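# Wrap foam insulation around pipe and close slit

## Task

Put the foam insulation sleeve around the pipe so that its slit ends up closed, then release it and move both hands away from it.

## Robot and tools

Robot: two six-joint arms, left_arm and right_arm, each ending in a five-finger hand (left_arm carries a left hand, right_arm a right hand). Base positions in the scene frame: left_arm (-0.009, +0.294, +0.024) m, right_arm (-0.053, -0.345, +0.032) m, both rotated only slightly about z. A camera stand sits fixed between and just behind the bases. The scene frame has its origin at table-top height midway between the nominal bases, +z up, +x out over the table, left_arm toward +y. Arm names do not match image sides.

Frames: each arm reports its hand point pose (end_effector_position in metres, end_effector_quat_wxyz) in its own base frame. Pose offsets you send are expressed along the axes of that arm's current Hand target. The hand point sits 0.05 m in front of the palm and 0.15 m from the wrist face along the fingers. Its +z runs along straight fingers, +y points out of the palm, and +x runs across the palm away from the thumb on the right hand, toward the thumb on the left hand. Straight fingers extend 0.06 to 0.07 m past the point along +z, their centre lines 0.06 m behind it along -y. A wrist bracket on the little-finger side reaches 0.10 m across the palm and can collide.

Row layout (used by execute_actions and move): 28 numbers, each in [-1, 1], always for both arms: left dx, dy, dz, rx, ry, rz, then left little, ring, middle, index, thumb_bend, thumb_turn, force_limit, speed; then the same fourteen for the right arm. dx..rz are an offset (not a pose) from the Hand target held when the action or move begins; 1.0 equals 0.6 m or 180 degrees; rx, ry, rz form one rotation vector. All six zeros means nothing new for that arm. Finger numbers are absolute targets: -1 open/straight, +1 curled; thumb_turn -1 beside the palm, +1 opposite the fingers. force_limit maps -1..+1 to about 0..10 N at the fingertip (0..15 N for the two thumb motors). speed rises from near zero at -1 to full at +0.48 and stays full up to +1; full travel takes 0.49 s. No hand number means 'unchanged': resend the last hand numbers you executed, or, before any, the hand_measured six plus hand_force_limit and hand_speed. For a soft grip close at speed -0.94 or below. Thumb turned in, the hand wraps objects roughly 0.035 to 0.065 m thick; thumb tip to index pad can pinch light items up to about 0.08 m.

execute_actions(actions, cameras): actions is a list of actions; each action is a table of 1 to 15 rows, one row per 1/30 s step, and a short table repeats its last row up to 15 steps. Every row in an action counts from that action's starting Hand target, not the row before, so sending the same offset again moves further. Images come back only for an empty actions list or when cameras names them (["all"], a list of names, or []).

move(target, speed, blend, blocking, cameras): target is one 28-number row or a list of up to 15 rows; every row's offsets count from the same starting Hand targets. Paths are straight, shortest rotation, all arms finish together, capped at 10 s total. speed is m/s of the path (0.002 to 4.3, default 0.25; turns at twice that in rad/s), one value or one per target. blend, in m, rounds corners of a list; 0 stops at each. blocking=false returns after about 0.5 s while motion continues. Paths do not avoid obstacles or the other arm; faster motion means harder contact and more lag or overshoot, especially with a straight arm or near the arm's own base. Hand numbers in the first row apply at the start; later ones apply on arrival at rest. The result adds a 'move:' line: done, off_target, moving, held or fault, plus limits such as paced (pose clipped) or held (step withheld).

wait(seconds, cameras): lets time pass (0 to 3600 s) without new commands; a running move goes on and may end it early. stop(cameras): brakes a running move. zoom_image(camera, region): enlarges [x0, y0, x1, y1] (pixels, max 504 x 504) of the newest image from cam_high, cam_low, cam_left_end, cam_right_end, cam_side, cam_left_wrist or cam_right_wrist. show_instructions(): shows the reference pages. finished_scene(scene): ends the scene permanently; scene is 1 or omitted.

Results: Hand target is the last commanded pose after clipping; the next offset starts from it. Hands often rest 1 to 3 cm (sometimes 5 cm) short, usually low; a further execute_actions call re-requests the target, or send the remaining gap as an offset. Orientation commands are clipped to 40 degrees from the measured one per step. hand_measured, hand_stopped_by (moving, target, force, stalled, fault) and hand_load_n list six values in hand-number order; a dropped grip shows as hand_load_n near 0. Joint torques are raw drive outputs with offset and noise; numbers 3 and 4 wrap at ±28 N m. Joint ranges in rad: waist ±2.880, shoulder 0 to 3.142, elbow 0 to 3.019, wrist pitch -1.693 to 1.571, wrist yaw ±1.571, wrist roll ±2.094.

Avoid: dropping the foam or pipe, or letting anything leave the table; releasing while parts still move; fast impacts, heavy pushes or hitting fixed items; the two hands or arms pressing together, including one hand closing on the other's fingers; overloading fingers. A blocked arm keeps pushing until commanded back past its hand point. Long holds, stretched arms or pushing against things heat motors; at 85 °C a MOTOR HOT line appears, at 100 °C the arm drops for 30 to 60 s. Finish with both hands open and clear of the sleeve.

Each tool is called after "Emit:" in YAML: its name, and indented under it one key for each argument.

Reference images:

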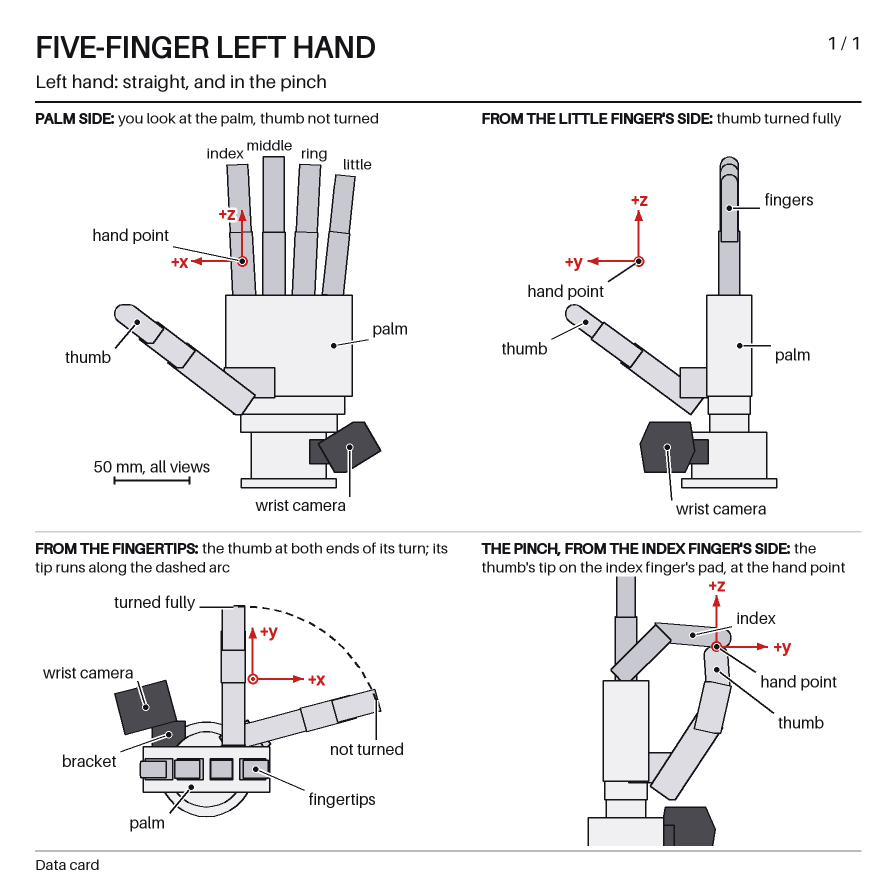

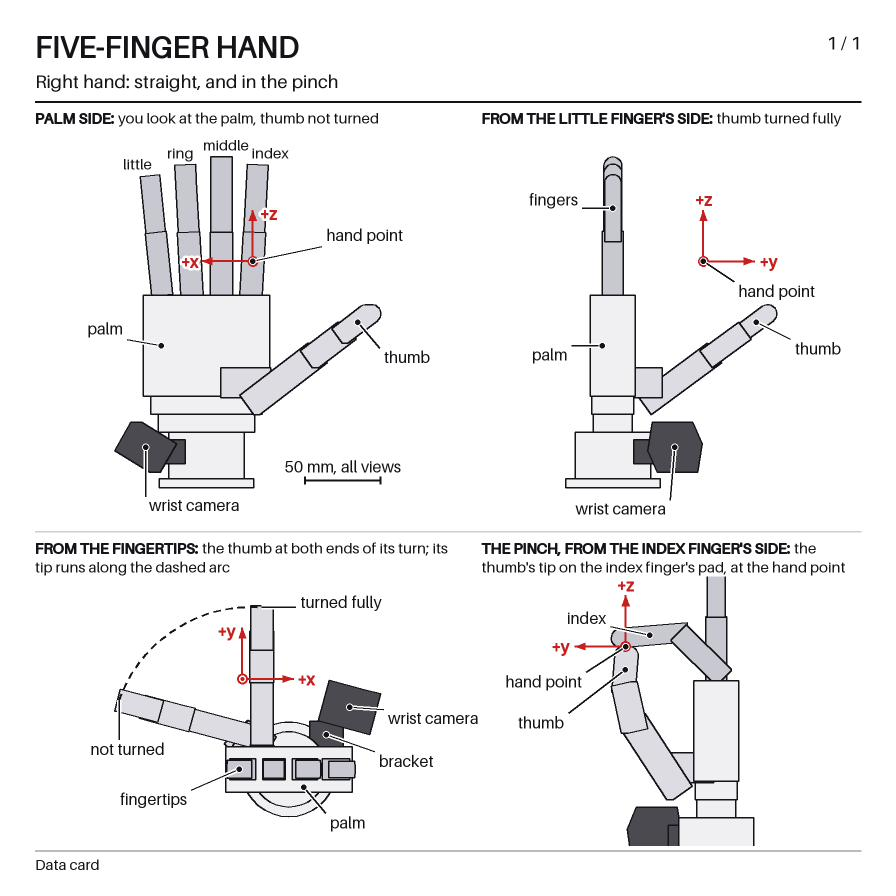

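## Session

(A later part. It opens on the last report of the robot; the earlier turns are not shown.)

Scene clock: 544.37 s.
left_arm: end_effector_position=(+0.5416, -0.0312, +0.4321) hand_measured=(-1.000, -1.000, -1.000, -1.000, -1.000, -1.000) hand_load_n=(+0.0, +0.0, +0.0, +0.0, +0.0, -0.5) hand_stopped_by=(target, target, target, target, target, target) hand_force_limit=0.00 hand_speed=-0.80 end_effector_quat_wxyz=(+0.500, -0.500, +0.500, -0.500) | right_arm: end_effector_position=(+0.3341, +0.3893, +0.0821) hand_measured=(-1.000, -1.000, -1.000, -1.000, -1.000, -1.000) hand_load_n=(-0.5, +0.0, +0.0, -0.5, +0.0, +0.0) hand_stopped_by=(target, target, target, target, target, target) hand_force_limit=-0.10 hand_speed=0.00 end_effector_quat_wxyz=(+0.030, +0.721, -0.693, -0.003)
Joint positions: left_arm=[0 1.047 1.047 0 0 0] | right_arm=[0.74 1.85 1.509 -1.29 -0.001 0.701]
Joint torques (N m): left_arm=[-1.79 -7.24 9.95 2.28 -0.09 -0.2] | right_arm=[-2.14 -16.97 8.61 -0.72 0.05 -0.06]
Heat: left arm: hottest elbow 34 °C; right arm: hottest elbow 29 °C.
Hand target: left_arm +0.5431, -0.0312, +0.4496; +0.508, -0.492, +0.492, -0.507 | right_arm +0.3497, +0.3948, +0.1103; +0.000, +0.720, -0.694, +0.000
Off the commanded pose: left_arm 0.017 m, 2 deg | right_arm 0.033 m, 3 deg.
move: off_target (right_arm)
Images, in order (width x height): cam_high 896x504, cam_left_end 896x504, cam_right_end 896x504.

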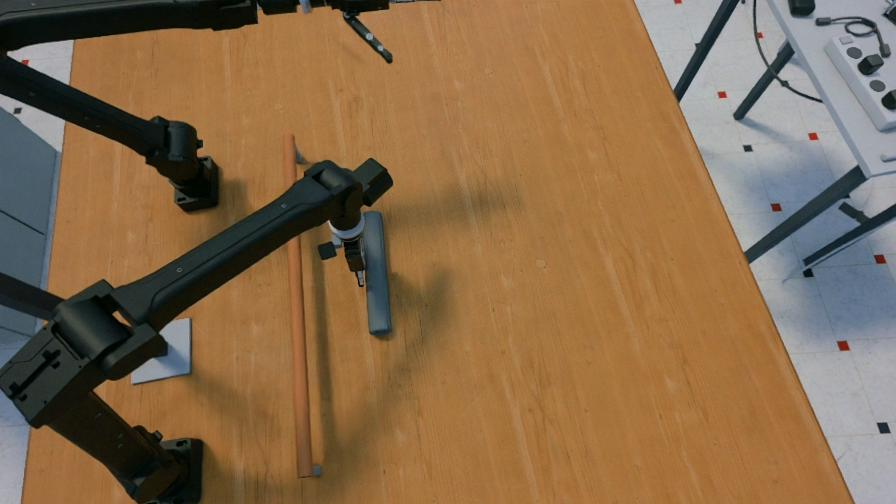

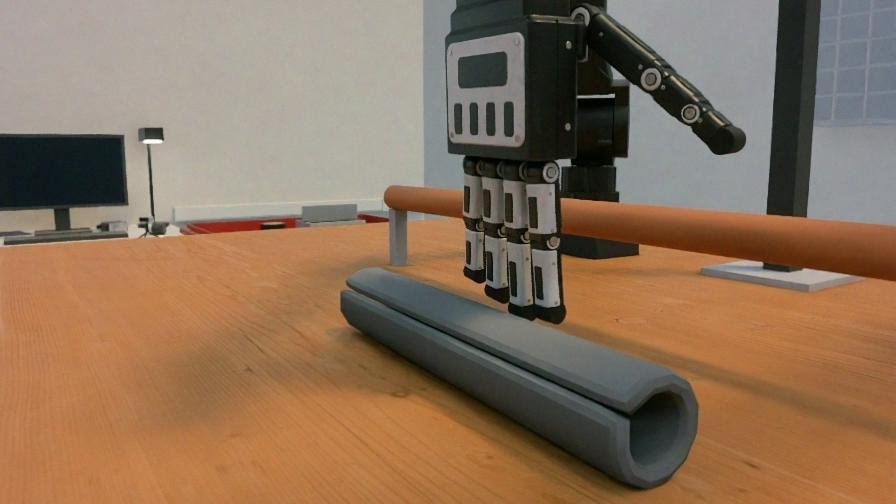

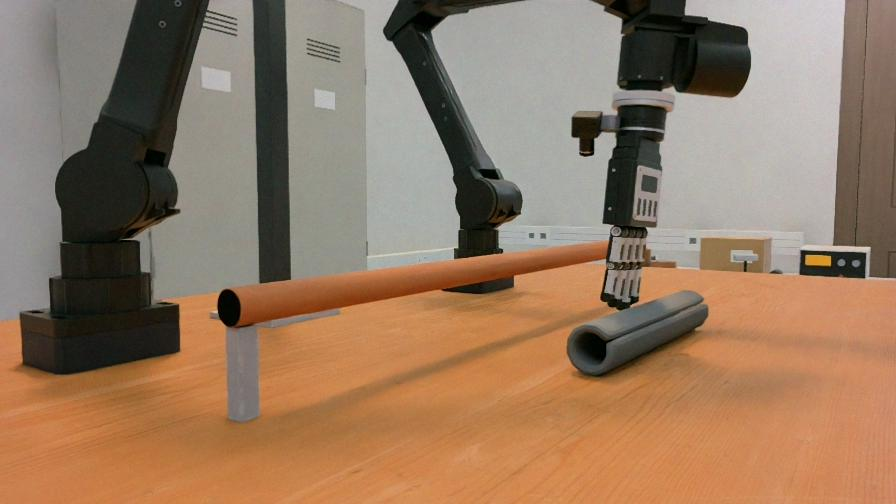

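Emit:
move:
  target:
    - [0,0,0,0,0,0,-1,-1,-1,-1,-1,-1,0,-0.8,0.0006,-0.0167,-0.0167,0,0,0,-1,-1,-1,-1,-1,-1,-0.1,0]
    - [0,0,0,0,0,0,-1,-1,-1,-1,-1,-1,0,-0.8,0.0006,-0.0167,0.0600,0,0,0,-1,-1,-1,-1,-1,-1,-0.1,0]
    - [0,0,0,0,0,0,-1,-1,-1,-1,-1,-1,0,-0.8,0.0006,-0.0167,0.0800,0,0,0,-1,-1,-1,-1,-1,-1,-0.1,0]
  speed: [0.08,0.08,0.04]
  cameras: ["cam_left_end","cam_high","cam_right_end"]

Scene clock: 546.90 s.
left_arm: end_effector_position=(+0.5416, -0.0312, +0.4321) hand_measured=(-1.000, -1.000, -1.000, -1.000, -1.000, -1.000) hand_load_n=(+0.0, +0.0, +0.0, +0.0, +0.0, -0.5) hand_stopped_by=(target, target, target, target, target, target) hand_force_limit=0.00 hand_speed=-0.80 end_effector_quat_wxyz=(+0.500, -0.500, +0.500, -0.500) | right_arm: end_effector_position=(+0.3537, +0.3980, +0.0804) hand_measured=(-1.000, -1.000, -1.000, -1.000, -1.000, -1.000) hand_load_n=(-0.5, +0.0, -1.5, +0.0, +0.0, +0.5) hand_stopped_by=(target, target, target, target, target, target) hand_force_limit=-0.10 hand_speed=0.00 end_effector_quat_wxyz=(-0.007, +0.722, -0.692, +0.000)
Joint positions: left_arm=[0 1.047 1.047 0 0 0] | right_arm=[0.728 1.851 1.513 -1.219 -0.001 0.687]
Joint torques (N m): left_arm=[-1.85 -7.3 10 2.39 -0.06 -0.2] | right_arm=[-2.37 -12.51 5.49 0.85 0.05 -0.04]
Heat: left arm: hottest elbow 34 °C; right arm: hottest elbow 29 °C.
Hand target: left_arm +0.5431, -0.0312, +0.4496; +0.508, -0.492, +0.492, -0.507 | right_arm +0.3599, +0.3948, +0.0623; +0.000, +0.720, -0.694, +0.000
Off the commanded pose: left_arm 0.017 m, 2 deg | right_arm 0.019 m, 1 deg.
move: off_target (right_arm)
Images, in order (width x height): cam_high 896x504, cam_left_end 896x504, cam_right_end 896x504.

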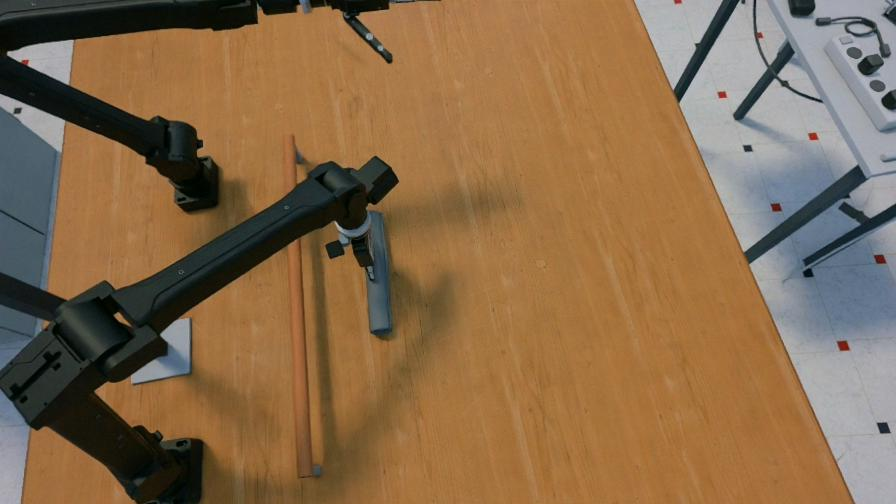

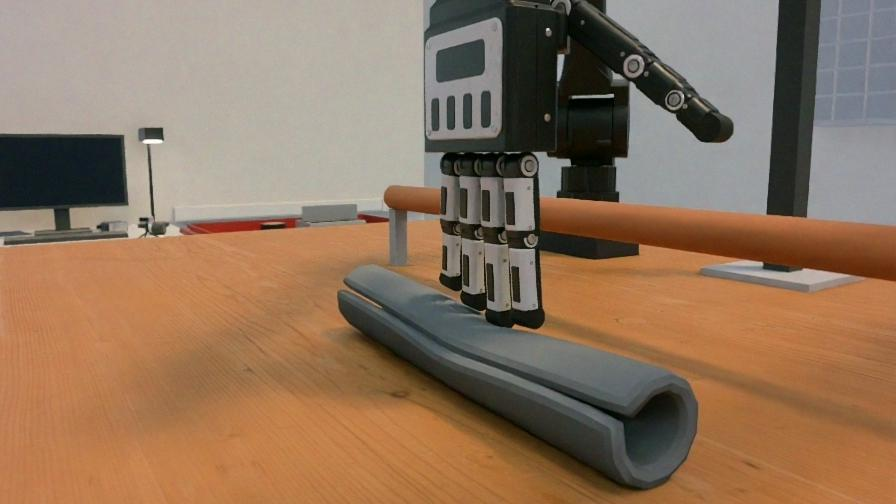

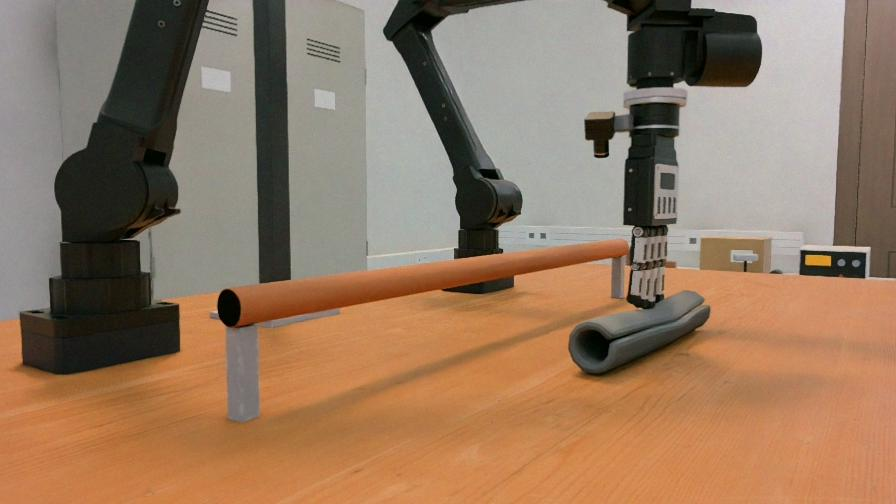

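Emit:
move:
  target:
    - [0,0,0,0,0,0,-1,-1,-1,-1,-1,-1,0,-0.8,0.0028,-0.0750,-0.0167,0,0,0,-1,-1,-1,-1,-1,-1,-0.1,0]
  speed: [0.05]
  cameras: ["cam_left_end","cam_high","cam_right_end"]

Scene clock: 548.53 s.
left_arm: end_effector_position=(+0.5416, -0.0312, +0.4321) hand_measured=(-1.000, -1.000, -1.000, -1.000, -1.000, -1.000) hand_load_n=(+0.0, +0.0, -0.5, +0.0, +0.0, -0.5) hand_stopped_by=(target, target, target, target, target, target) hand_force_limit=0.00 hand_speed=-0.80 end_effector_quat_wxyz=(+0.500, -0.500, +0.500, -0.500) | right_arm: end_effector_position=(+0.3964, +0.3967, +0.0795) hand_measured=(-1.000, -1.000, -1.000, -1.000, -1.000, -1.000) hand_load_n=(+0.0, +0.0, +0.0, +0.0, -0.5, +0.0) hand_stopped_by=(target, target, target, target, target, target) hand_force_limit=-0.10 hand_speed=0.00 end_effector_quat_wxyz=(-0.008, +0.721, -0.693, +0.001)
Joint positions: left_arm=[0 1.047 1.047 0 0 0] | right_arm=[0.678 1.929 1.628 -1.253 -0.001 0.639]
Joint torques (N m): left_arm=[-1.61 -7.12 9.91 2.37 -0.06 -0.2] | right_arm=[-2.37 -13.63 7.72 -0.28 0.02 -0.05]
Heat: left arm: hottest elbow 34 °C; right arm: hottest elbow 29 °C.
Hand target: left_arm +0.5431, -0.0312, +0.4496; +0.508, -0.492, +0.492, -0.507 | right_arm +0.4049, +0.3947, +0.0722; +0.000, +0.720, -0.694, +0.000
Off the commanded pose: left_arm 0.017 m, 2 deg | right_arm 0.011 m, 1 deg.
move: off_target (right_arm)
Images, in order (width x height): cam_high 896x504, cam_left_end 896x504, cam_right_end 896x504.

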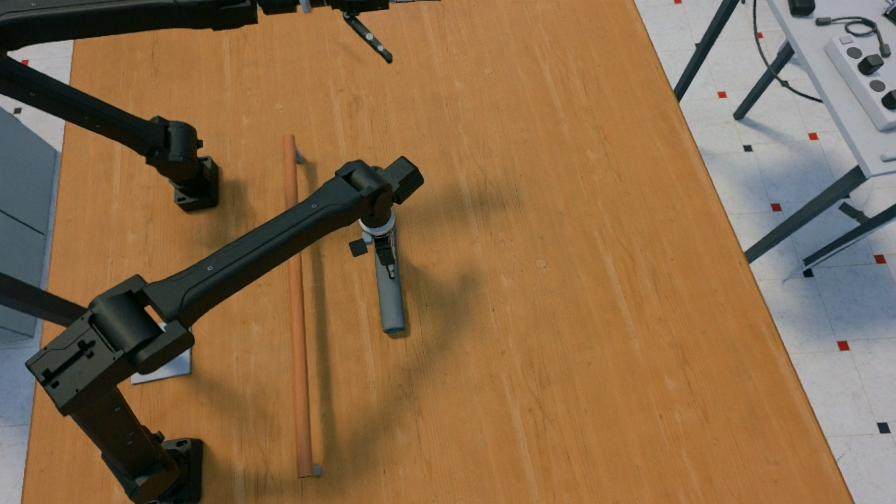

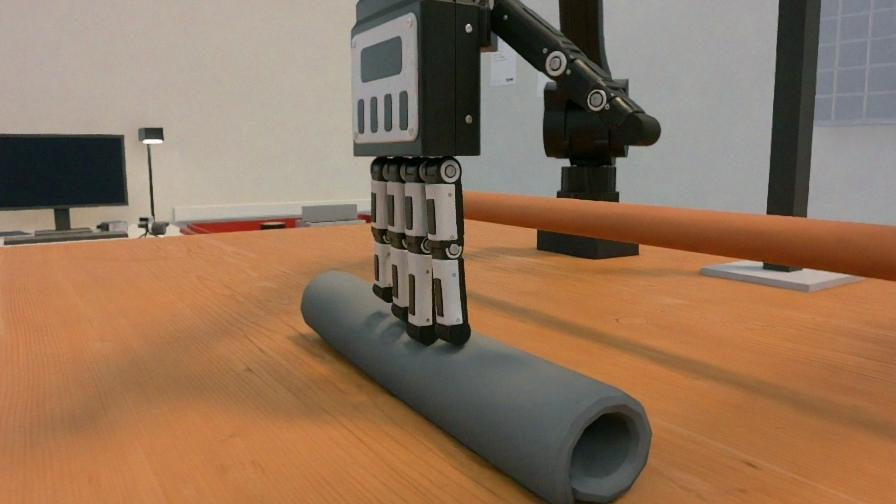

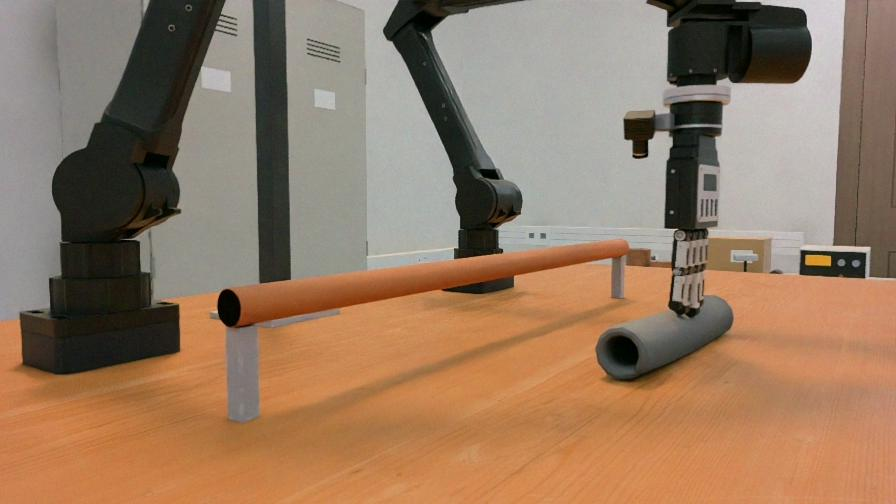

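Emit:
move:
  target: [0,0,0,0,0,0,-1,-1,-1,-1,-1,-1,0,-0.8, 0,0,-0.13,0,0,0,-1,-1,-1,-1,-1,-1,-0.1,0]
  speed: 0.1
  cameras: ["cam_high","cam_left_end","cam_right_end"]

Scene clock: 550.63 s.
left_arm: end_effector_position=(+0.5416, -0.0312, +0.4321) hand_measured=(-1.000, -1.000, -1.000, -1.000, -1.000, -1.000) hand_load_n=(+0.0, -0.5, +0.0, +0.0, +0.0, +0.0) hand_stopped_by=(target, target, target, target, target, target) hand_force_limit=0.00 hand_speed=-0.80 end_effector_quat_wxyz=(+0.500, -0.500, +0.500, -0.500) | right_arm: end_effector_position=(+0.3910, +0.3923, +0.1260) hand_measured=(-1.000, -1.000, -1.000, -1.000, -1.000, -1.000) hand_load_n=(+0.0, +0.0, +0.0, +0.0, +0.0, +0.0) hand_stopped_by=(target, target, target, target, target, target) hand_force_limit=-0.10 hand_speed=0.00 end_effector_quat_wxyz=(+0.025, +0.721, -0.693, -0.003)
Joint positions: left_arm=[0 1.047 1.047 0 0 0] | right_arm=[0.678 1.929 1.747 -1.439 -0.001 0.639]
Joint torques (N m): left_arm=[-1.73 -7.18 9.92 2.35 -0.09 -0.18] | right_arm=[-2.2 -17.08 9.02 -0.55 0.03 -0.05]
Heat: left arm: hottest elbow 34 °C; right arm: hottest elbow 29 °C.
Hand target: left_arm +0.5431, -0.0312, +0.4496; +0.508, -0.492, +0.492, -0.507 | right_arm +0.4049, +0.3947, +0.1502; +0.000, +0.720, -0.694, +0.000
Off the commanded pose: left_arm 0.017 m, 2 deg | right_arm 0.028 m, 3 deg.
move: off_target (right_arm)

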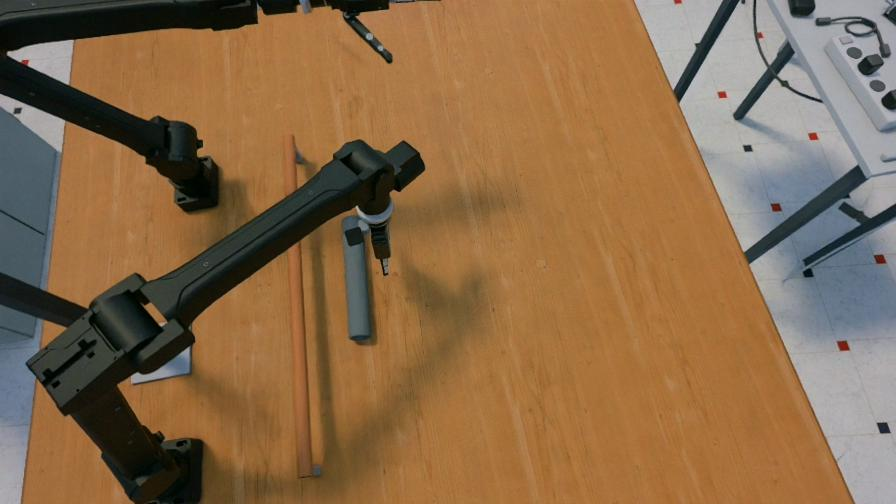

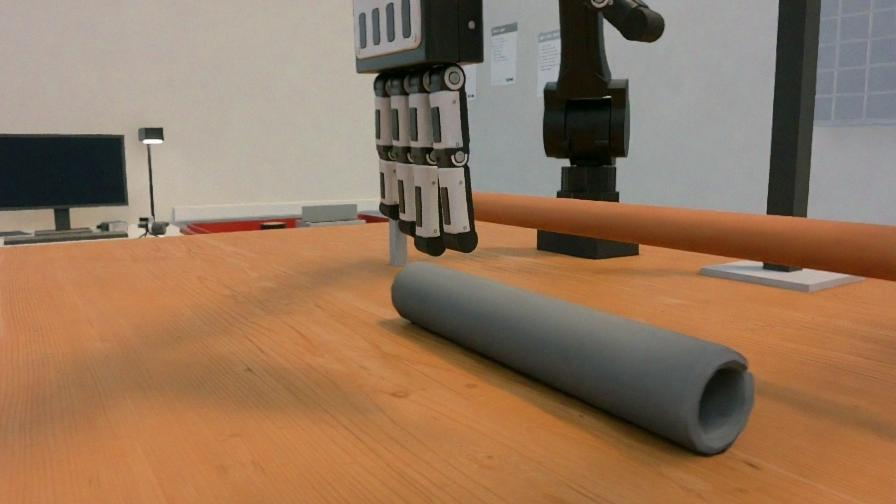

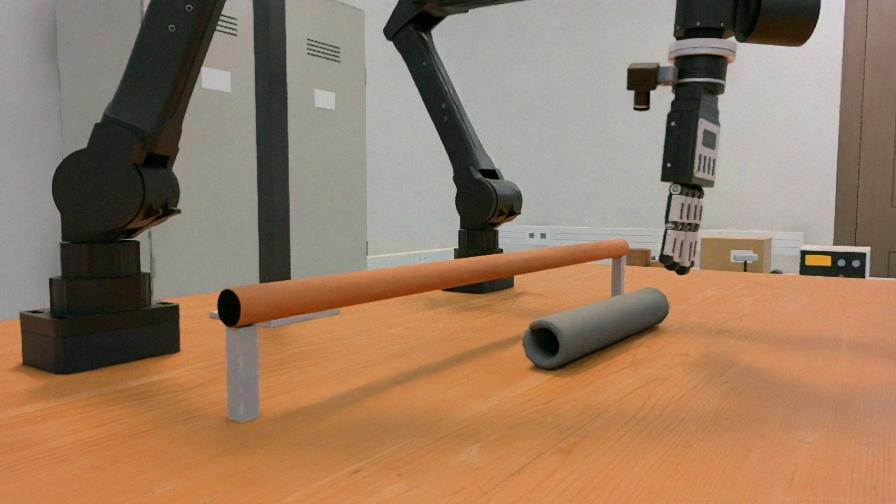

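Emit:
zoom_image:
  camera: "cam_left_end"
  region: [660, 320, 780, 470]

Emit:
zoom_image:
  camera: "cam_right_end"
  region: [500, 290, 620, 390]

Emit:
zoom_image:
  camera: "cam_high"
  region: [320, 200, 420, 360]

Scaled by 3.360.

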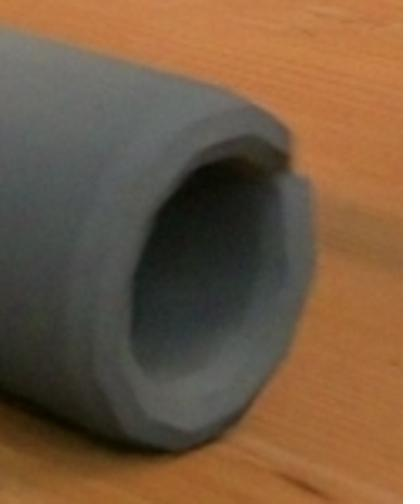

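Scaled by 4.200.

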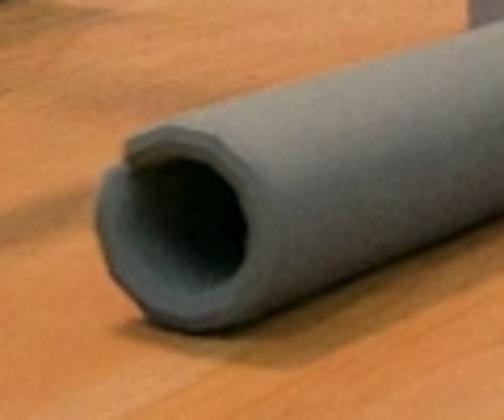

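Scaled by 3.150.

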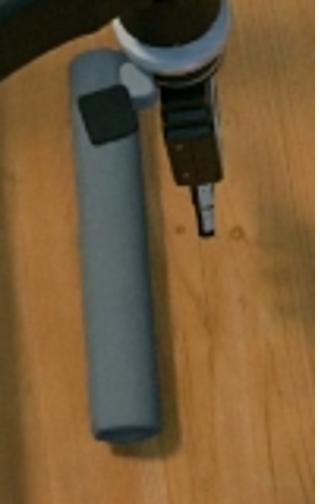

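Emit:
move:
  target:
    - [0,0,0,0,0,0,-1,-1,-1,-1,-1,-1,0,-0.8, 0.0662,0.239,0,0,0,0,-1,-1,-1,-1,-1,-1,-0.1,0]
    - [0,0,0,0,0,0,-1,-1,-1,-1,-1,-1,0,-0.8, 0.0662,0.239,0.15,0,0,0,-1,-1,-1,-1,-1,-1,-0.1,0]
  speed: [0.12,0.08]
  cameras: ["cam_high","cam_left_end","cam_right_end"]

Scene clock: 555.63 s.
left_arm: end_effector_position=(+0.5416, -0.0312, +0.4321) hand_measured=(-1.000, -1.000, -1.000, -1.000, -1.000, -1.000) hand_load_n=(+0.0, +0.0, +0.0, +0.0, +0.0, -0.5) hand_stopped_by=(target, target, target, target, target, target) hand_force_limit=0.00 hand_speed=-0.80 end_effector_quat_wxyz=(+0.500, -0.500, +0.500, -0.500) | right_arm: end_effector_position=(+0.2628, +0.3429, +0.0615) hand_measured=(-1.000, -1.000, -1.000, -1.000, -1.000, -1.000) hand_load_n=(+0.0, +0.0, +0.0, +0.0, +0.0, +0.0) hand_stopped_by=(target, target, target, target, target, target) hand_force_limit=-0.10 hand_speed=0.00 end_effector_quat_wxyz=(+0.005, +0.719, -0.695, +0.000)
Joint positions: left_arm=[0 1.047 1.047 0 0 0] | right_arm=[0.771 1.635 1.161 -1.105 -0.001 0.737]
Joint torques (N m): left_arm=[-1.79 -6.95 9.95 2.3 -0.08 -0.21] | right_arm=[-0.97 -11.34 6.05 0.29 0 0.1]
Heat: left arm: hottest elbow 35 °C; right arm: hottest elbow 29 °C.
Hand target: left_arm +0.5431, -0.0312, +0.4496; +0.508, -0.492, +0.492, -0.507 | right_arm +0.2628, +0.3498, +0.0601; +0.000, +0.720, -0.694, +0.000
Off the commanded pose: left_arm 0.017 m, 2 deg | right_arm 0.007 m, 1 deg.
move: done

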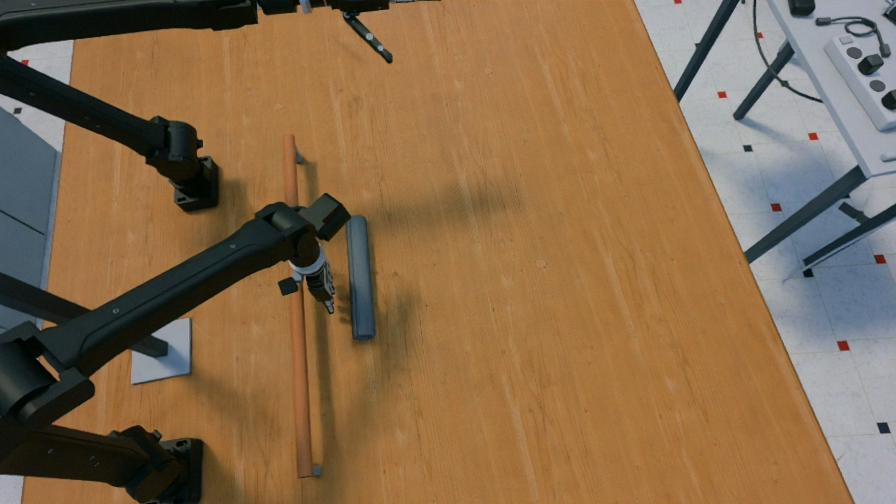

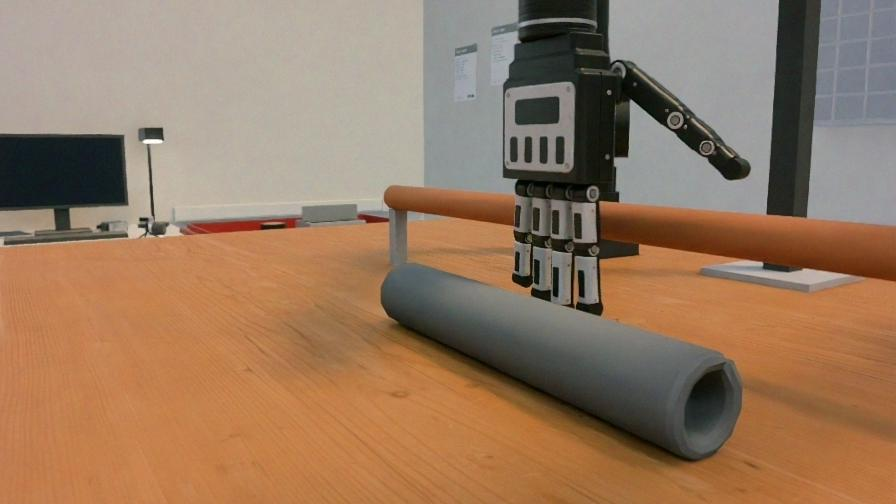

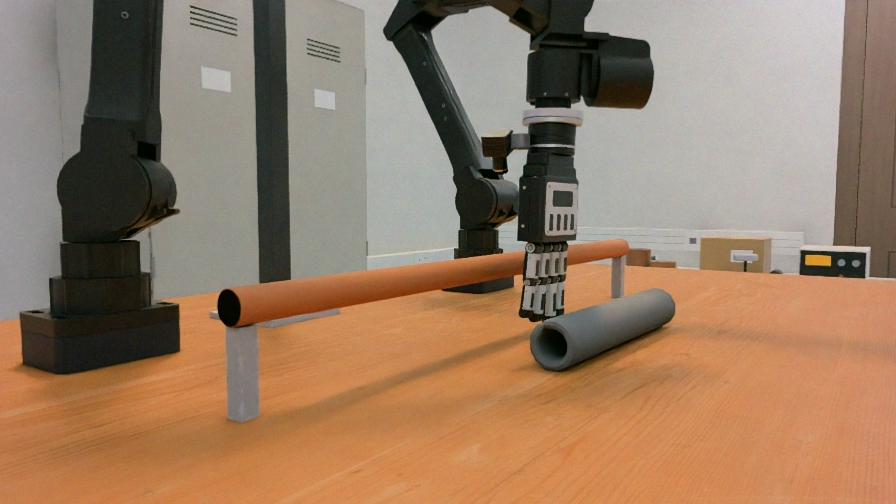

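Emit:
move:
  target: [0,0,0,0,0,0,-1,-1,-1,-1,-1,-1,0,-0.8, -0.0095,-0.1923,0,0,0,0,-1,-1,-1,-1,-1,-1,-0.1,0]
  speed: 0.04
  cameras: ["cam_high","cam_left_end","cam_right_end"]

Scene clock: 559.17 s.
left_arm: end_effector_position=(+0.5416, -0.0312, +0.4321) hand_measured=(-1.000, -1.000, -1.000, -1.000, -1.000, -1.000) hand_load_n=(+0.0, +0.0, +0.0, +0.0, +0.0, -0.5) hand_stopped_by=(target, target, target, target, target, target) hand_force_limit=0.00 hand_speed=-0.80 end_effector_quat_wxyz=(+0.500, -0.500, +0.500, -0.500) | right_arm: end_effector_position=(+0.3629, +0.3560, +0.0525) hand_measured=(-1.000, -1.000, -1.000, -1.000, -1.000, -1.000) hand_load_n=(+0.0, +0.0, +0.0, +0.0, +0.0, +0.0) hand_stopped_by=(target, target, target, target, target, target) hand_force_limit=-0.10 hand_speed=0.00 end_effector_quat_wxyz=(+0.010, +0.721, -0.693, -0.002)
Joint positions: left_arm=[0 1.047 1.047 0 0 0] | right_arm=[0.658 1.852 1.433 -1.171 -0.001 0.619]
Joint torques (N m): left_arm=[-1.55 -7.12 9.91 2.33 -0.06 -0.2] | right_arm=[-2.49 -13.68 8.39 -0.47 0.01 -0.05]
Heat: left arm: hottest elbow 35 °C; right arm: hottest elbow 29 °C.
Hand target: left_arm +0.5431, -0.0312, +0.4496; +0.508, -0.492, +0.492, -0.507 | right_arm +0.3780, +0.3596, +0.0602; +0.000, +0.720, -0.694, +0.000
Off the commanded pose: left_arm 0.017 m, 2 deg | right_arm 0.017 m, 1 deg.
move: off_target (right_arm)

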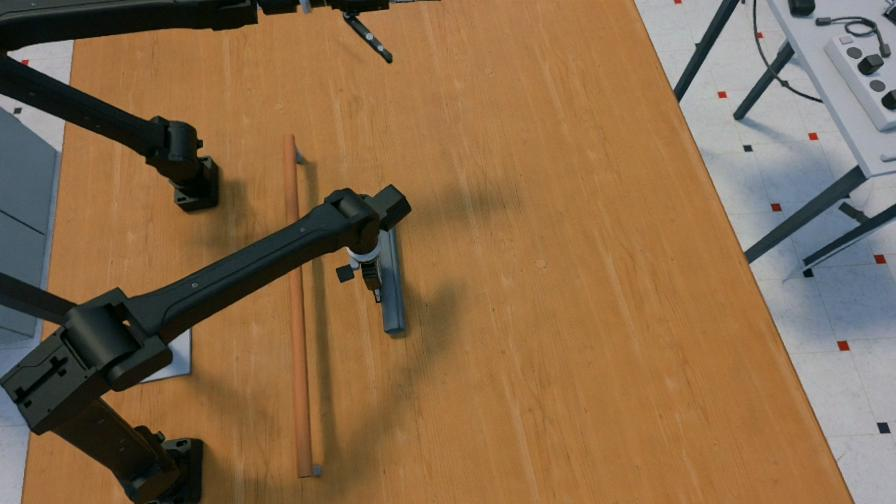

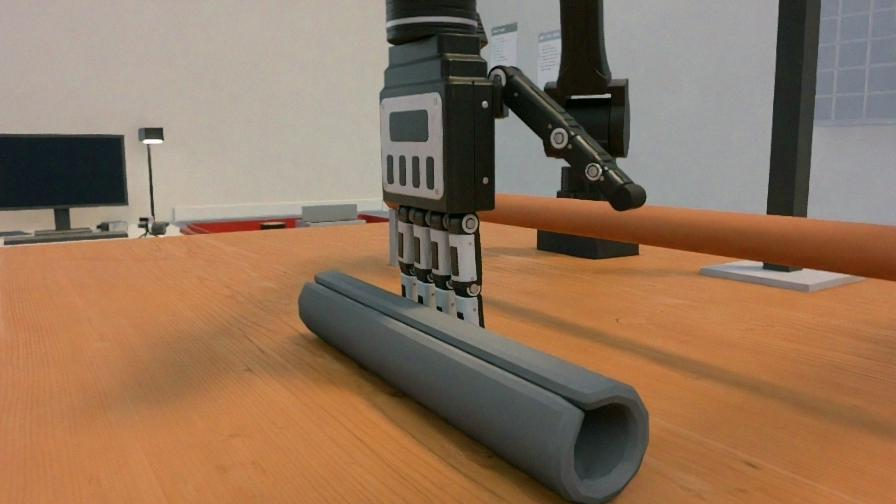

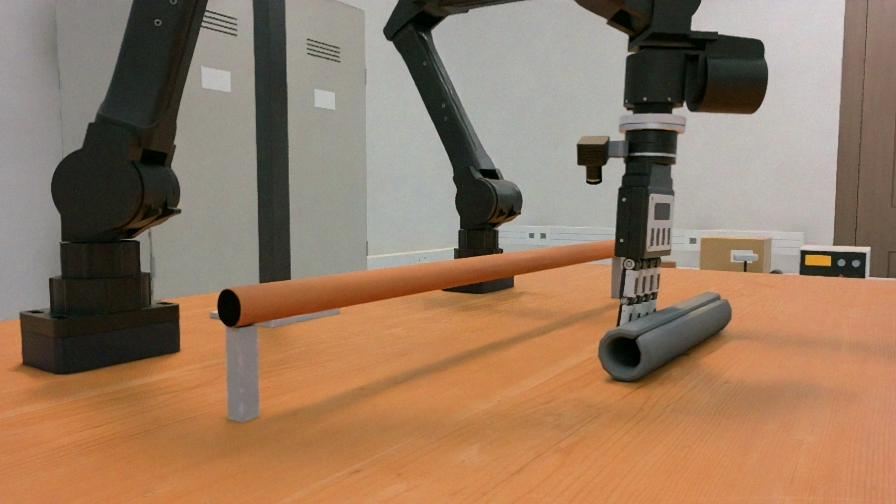

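Emit:
move:
  target:
    - [0,0,0,0,0,0,-1,-1,-1,-1,-1,-1,0,-0.8, -0.0019,0.05,-0.15,0,0,0,-1,-1,-1,-1,-1,-1,-0.1,0]
    - [0,0,0,0,0,0,-1,-1,-1,-1,-1,-1,0,-0.8, -0.0855,-0.0332,-0.15,0.4167,0,0,-1,-1,-1,-1,-1,-1,-0.1,0]
    - [0,0,0,0,0,0,-1,-1,-1,-1,-1,-1,0,-0.8, -0.0855,-0.0332,0.0667,0.4167,0,0,-1,-1,-1,-1,-1,-1,-0.1,0]
  speed: [0.1,0.25,0.06]
  cameras: ["cam_high","cam_left_end","cam_right_end","cam_side"]

Scene clock: 568.57 s.
left_arm: end_effector_position=(+0.5416, -0.0312, +0.4321) hand_measured=(-1.000, -1.000, -1.000, -1.000, -1.000, -1.000) hand_load_n=(-0.5, +0.0, +0.0, -0.5, +0.0, -0.5) hand_stopped_by=(target, target, target, target, target, target) hand_force_limit=0.00 hand_speed=-0.80 end_effector_quat_wxyz=(+0.500, -0.500, +0.500, -0.500) | right_arm: end_effector_position=(+0.3995, +0.4053, +0.0222) hand_measured=(-1.000, -1.000, -1.000, -1.000, -1.000, -1.000) hand_load_n=(+0.0, +0.0, +0.0, +0.0, +0.0, +0.0) hand_stopped_by=(target, target, target, target, target, target) hand_force_limit=-0.10 hand_speed=0.00 end_effector_quat_wxyz=(-0.434, +0.569, -0.556, +0.424)
Joint positions: left_arm=[0 1.047 1.047 0 0 0] | right_arm=[1.019 1.774 0.769 0.539 0.943 0.387]
Joint torques (N m): left_arm=[-1.79 -7.06 9.99 2.32 -0.08 -0.2] | right_arm=[-0.67 -10.52 4.48 1.85 0.3 -0.04]
Heat: left arm: hottest elbow 35 °C; right arm: hottest elbow 29 °C.
Hand target: left_arm +0.5431, -0.0312, +0.4496; +0.508, -0.492, +0.492, -0.507 | right_arm +0.3961, +0.4116, +0.0202; -0.438, +0.571, -0.551, +0.422
Off the commanded pose: left_arm 0.017 m, 2 deg | right_arm 0.007 m, 1 deg.
move: done

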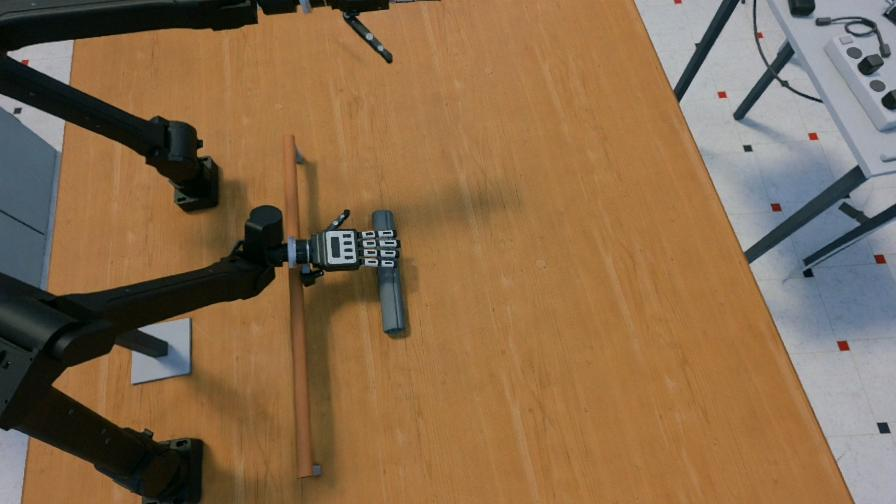

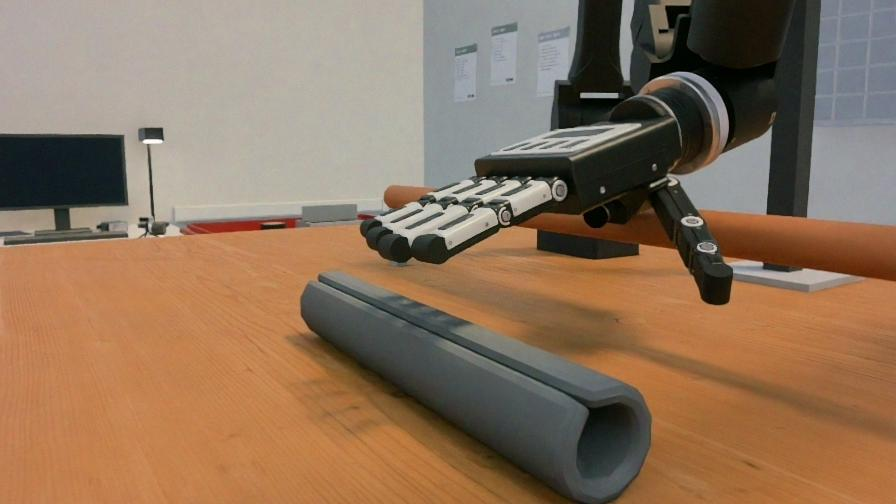

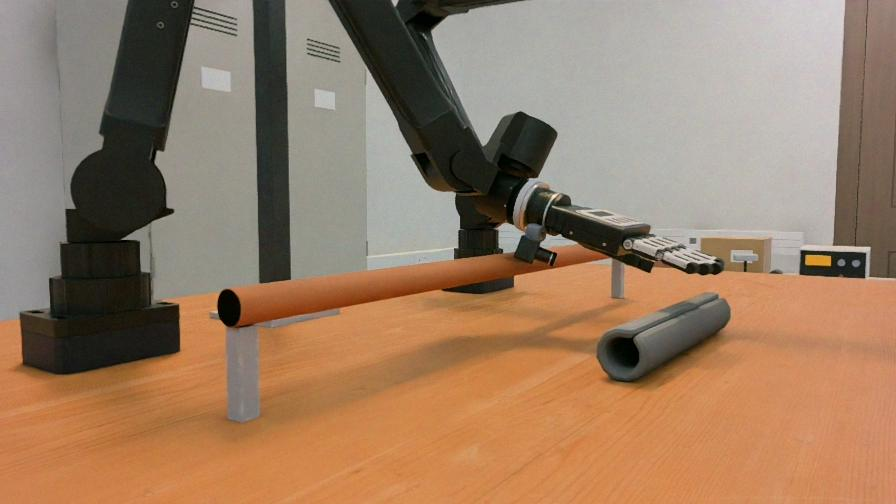

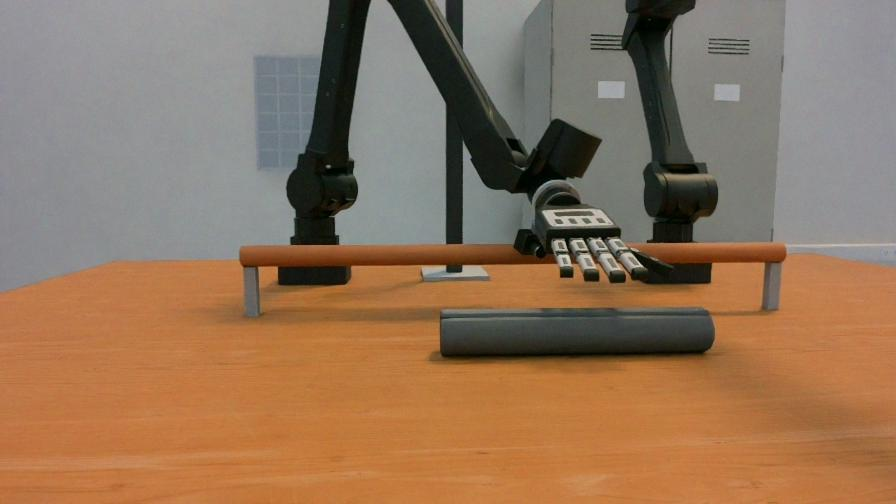

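Emit:
zoom_image:
  camera: "cam_right_end"
  region: [480, 190, 640, 310]

Emit:
zoom_image:
  camera: "cam_high"
  region: [260, 190, 420, 350]

Emit:
zoom_image:
  camera: "cam_side"
  region: [420, 190, 740, 370]

Scaled by 3.150.

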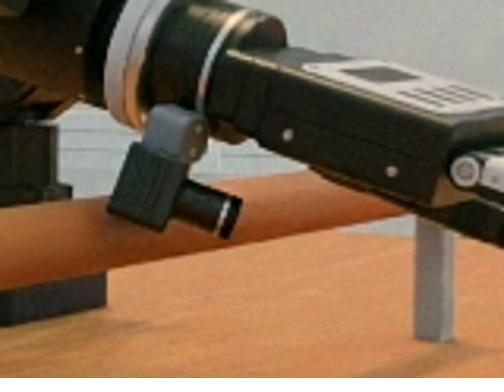

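Scaled by 3.150.

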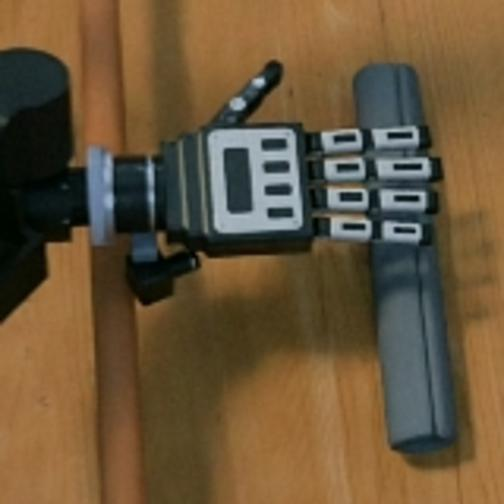

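Scaled by 1.575.

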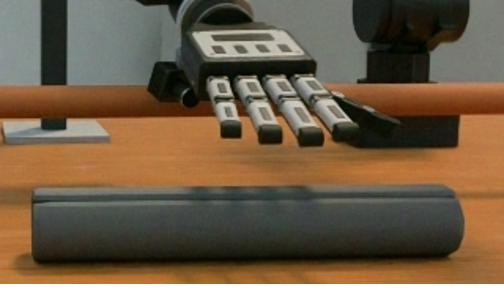

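Emit:
move:
  target:
    - [0,0,0,0,0,0,-1,-1,-1,-1,-1,-1,0,-0.8, 0.0154,-0.1844,-0.0846,0,0,0,-1,-1,-1,-1,-1,-1,-0.1,0]
    - [0,0,0,0,0,0,-1,-1,-1,-1,-1,-1,0,-0.8, 0.0336,-0.1874,-0.1379,-0.4167,0,0,-1,-1,-1,-1,-1,-1,-0.1,0]
    - [0,0,0,0,0,0,-1,-1,-1,-1,-1,-1,0,-0.8, 0.0336,-0.0361,-0.0972,-0.4167,0,0,-1,-1,-1,-1,-1,-1,-0.1,0]
  speed: [0.12,0.25,0.08]
  cameras: ["cam_right_end"]

Scene clock: 576.87 s.
left_arm: end_effector_position=(+0.5416, -0.0312, +0.4321) hand_measured=(-1.000, -1.000, -1.000, -1.000, -1.000, -1.000) hand_load_n=(+0.0, +0.0, +0.0, +0.0, +0.0, +0.0) hand_stopped_by=(target, target, target, target, target, target) hand_force_limit=0.00 hand_speed=-0.80 end_effector_quat_wxyz=(+0.500, -0.500, +0.500, -0.500) | right_arm: end_effector_position=(+0.3389, +0.3899, +0.0574) hand_measured=(-1.000, -1.000, -1.000, -1.000, -1.000, -1.000) hand_load_n=(+0.0, +0.0, +0.0, +0.0, +0.0, +0.0) hand_stopped_by=(target, target, target, target, target, target) hand_force_limit=-0.10 hand_speed=0.00 end_effector_quat_wxyz=(+0.005, +0.721, -0.693, +0.001)
Joint positions: left_arm=[0 1.047 1.047 0 0 0] | right_arm=[0.736 1.849 1.443 -1.176 0.003 0.698]
Joint torques (N m): left_arm=[-1.85 -7.12 9.92 2.25 -0.07 -0.21] | right_arm=[-2.43 -14.27 6.13 0.38 -0.12 -0.07]
Heat: left arm: hottest elbow 35 °C; right arm: hottest elbow 29 °C.
Hand target: left_arm +0.5431, -0.0312, +0.4496; +0.508, -0.492, +0.492, -0.507 | right_arm +0.3461, +0.3898, +0.0562; +0.000, +0.720, -0.694, +0.000
Off the commanded pose: left_arm 0.017 m, 2 deg | right_arm 0.007 m, 1 deg.
move: done

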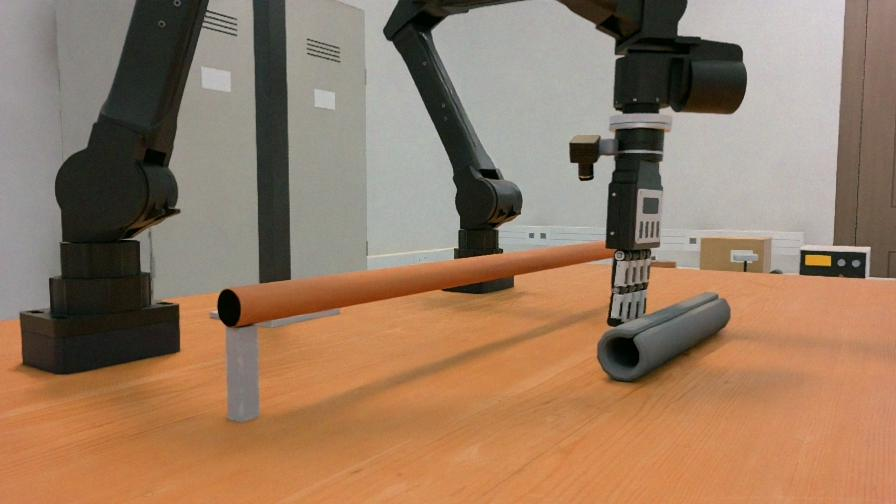

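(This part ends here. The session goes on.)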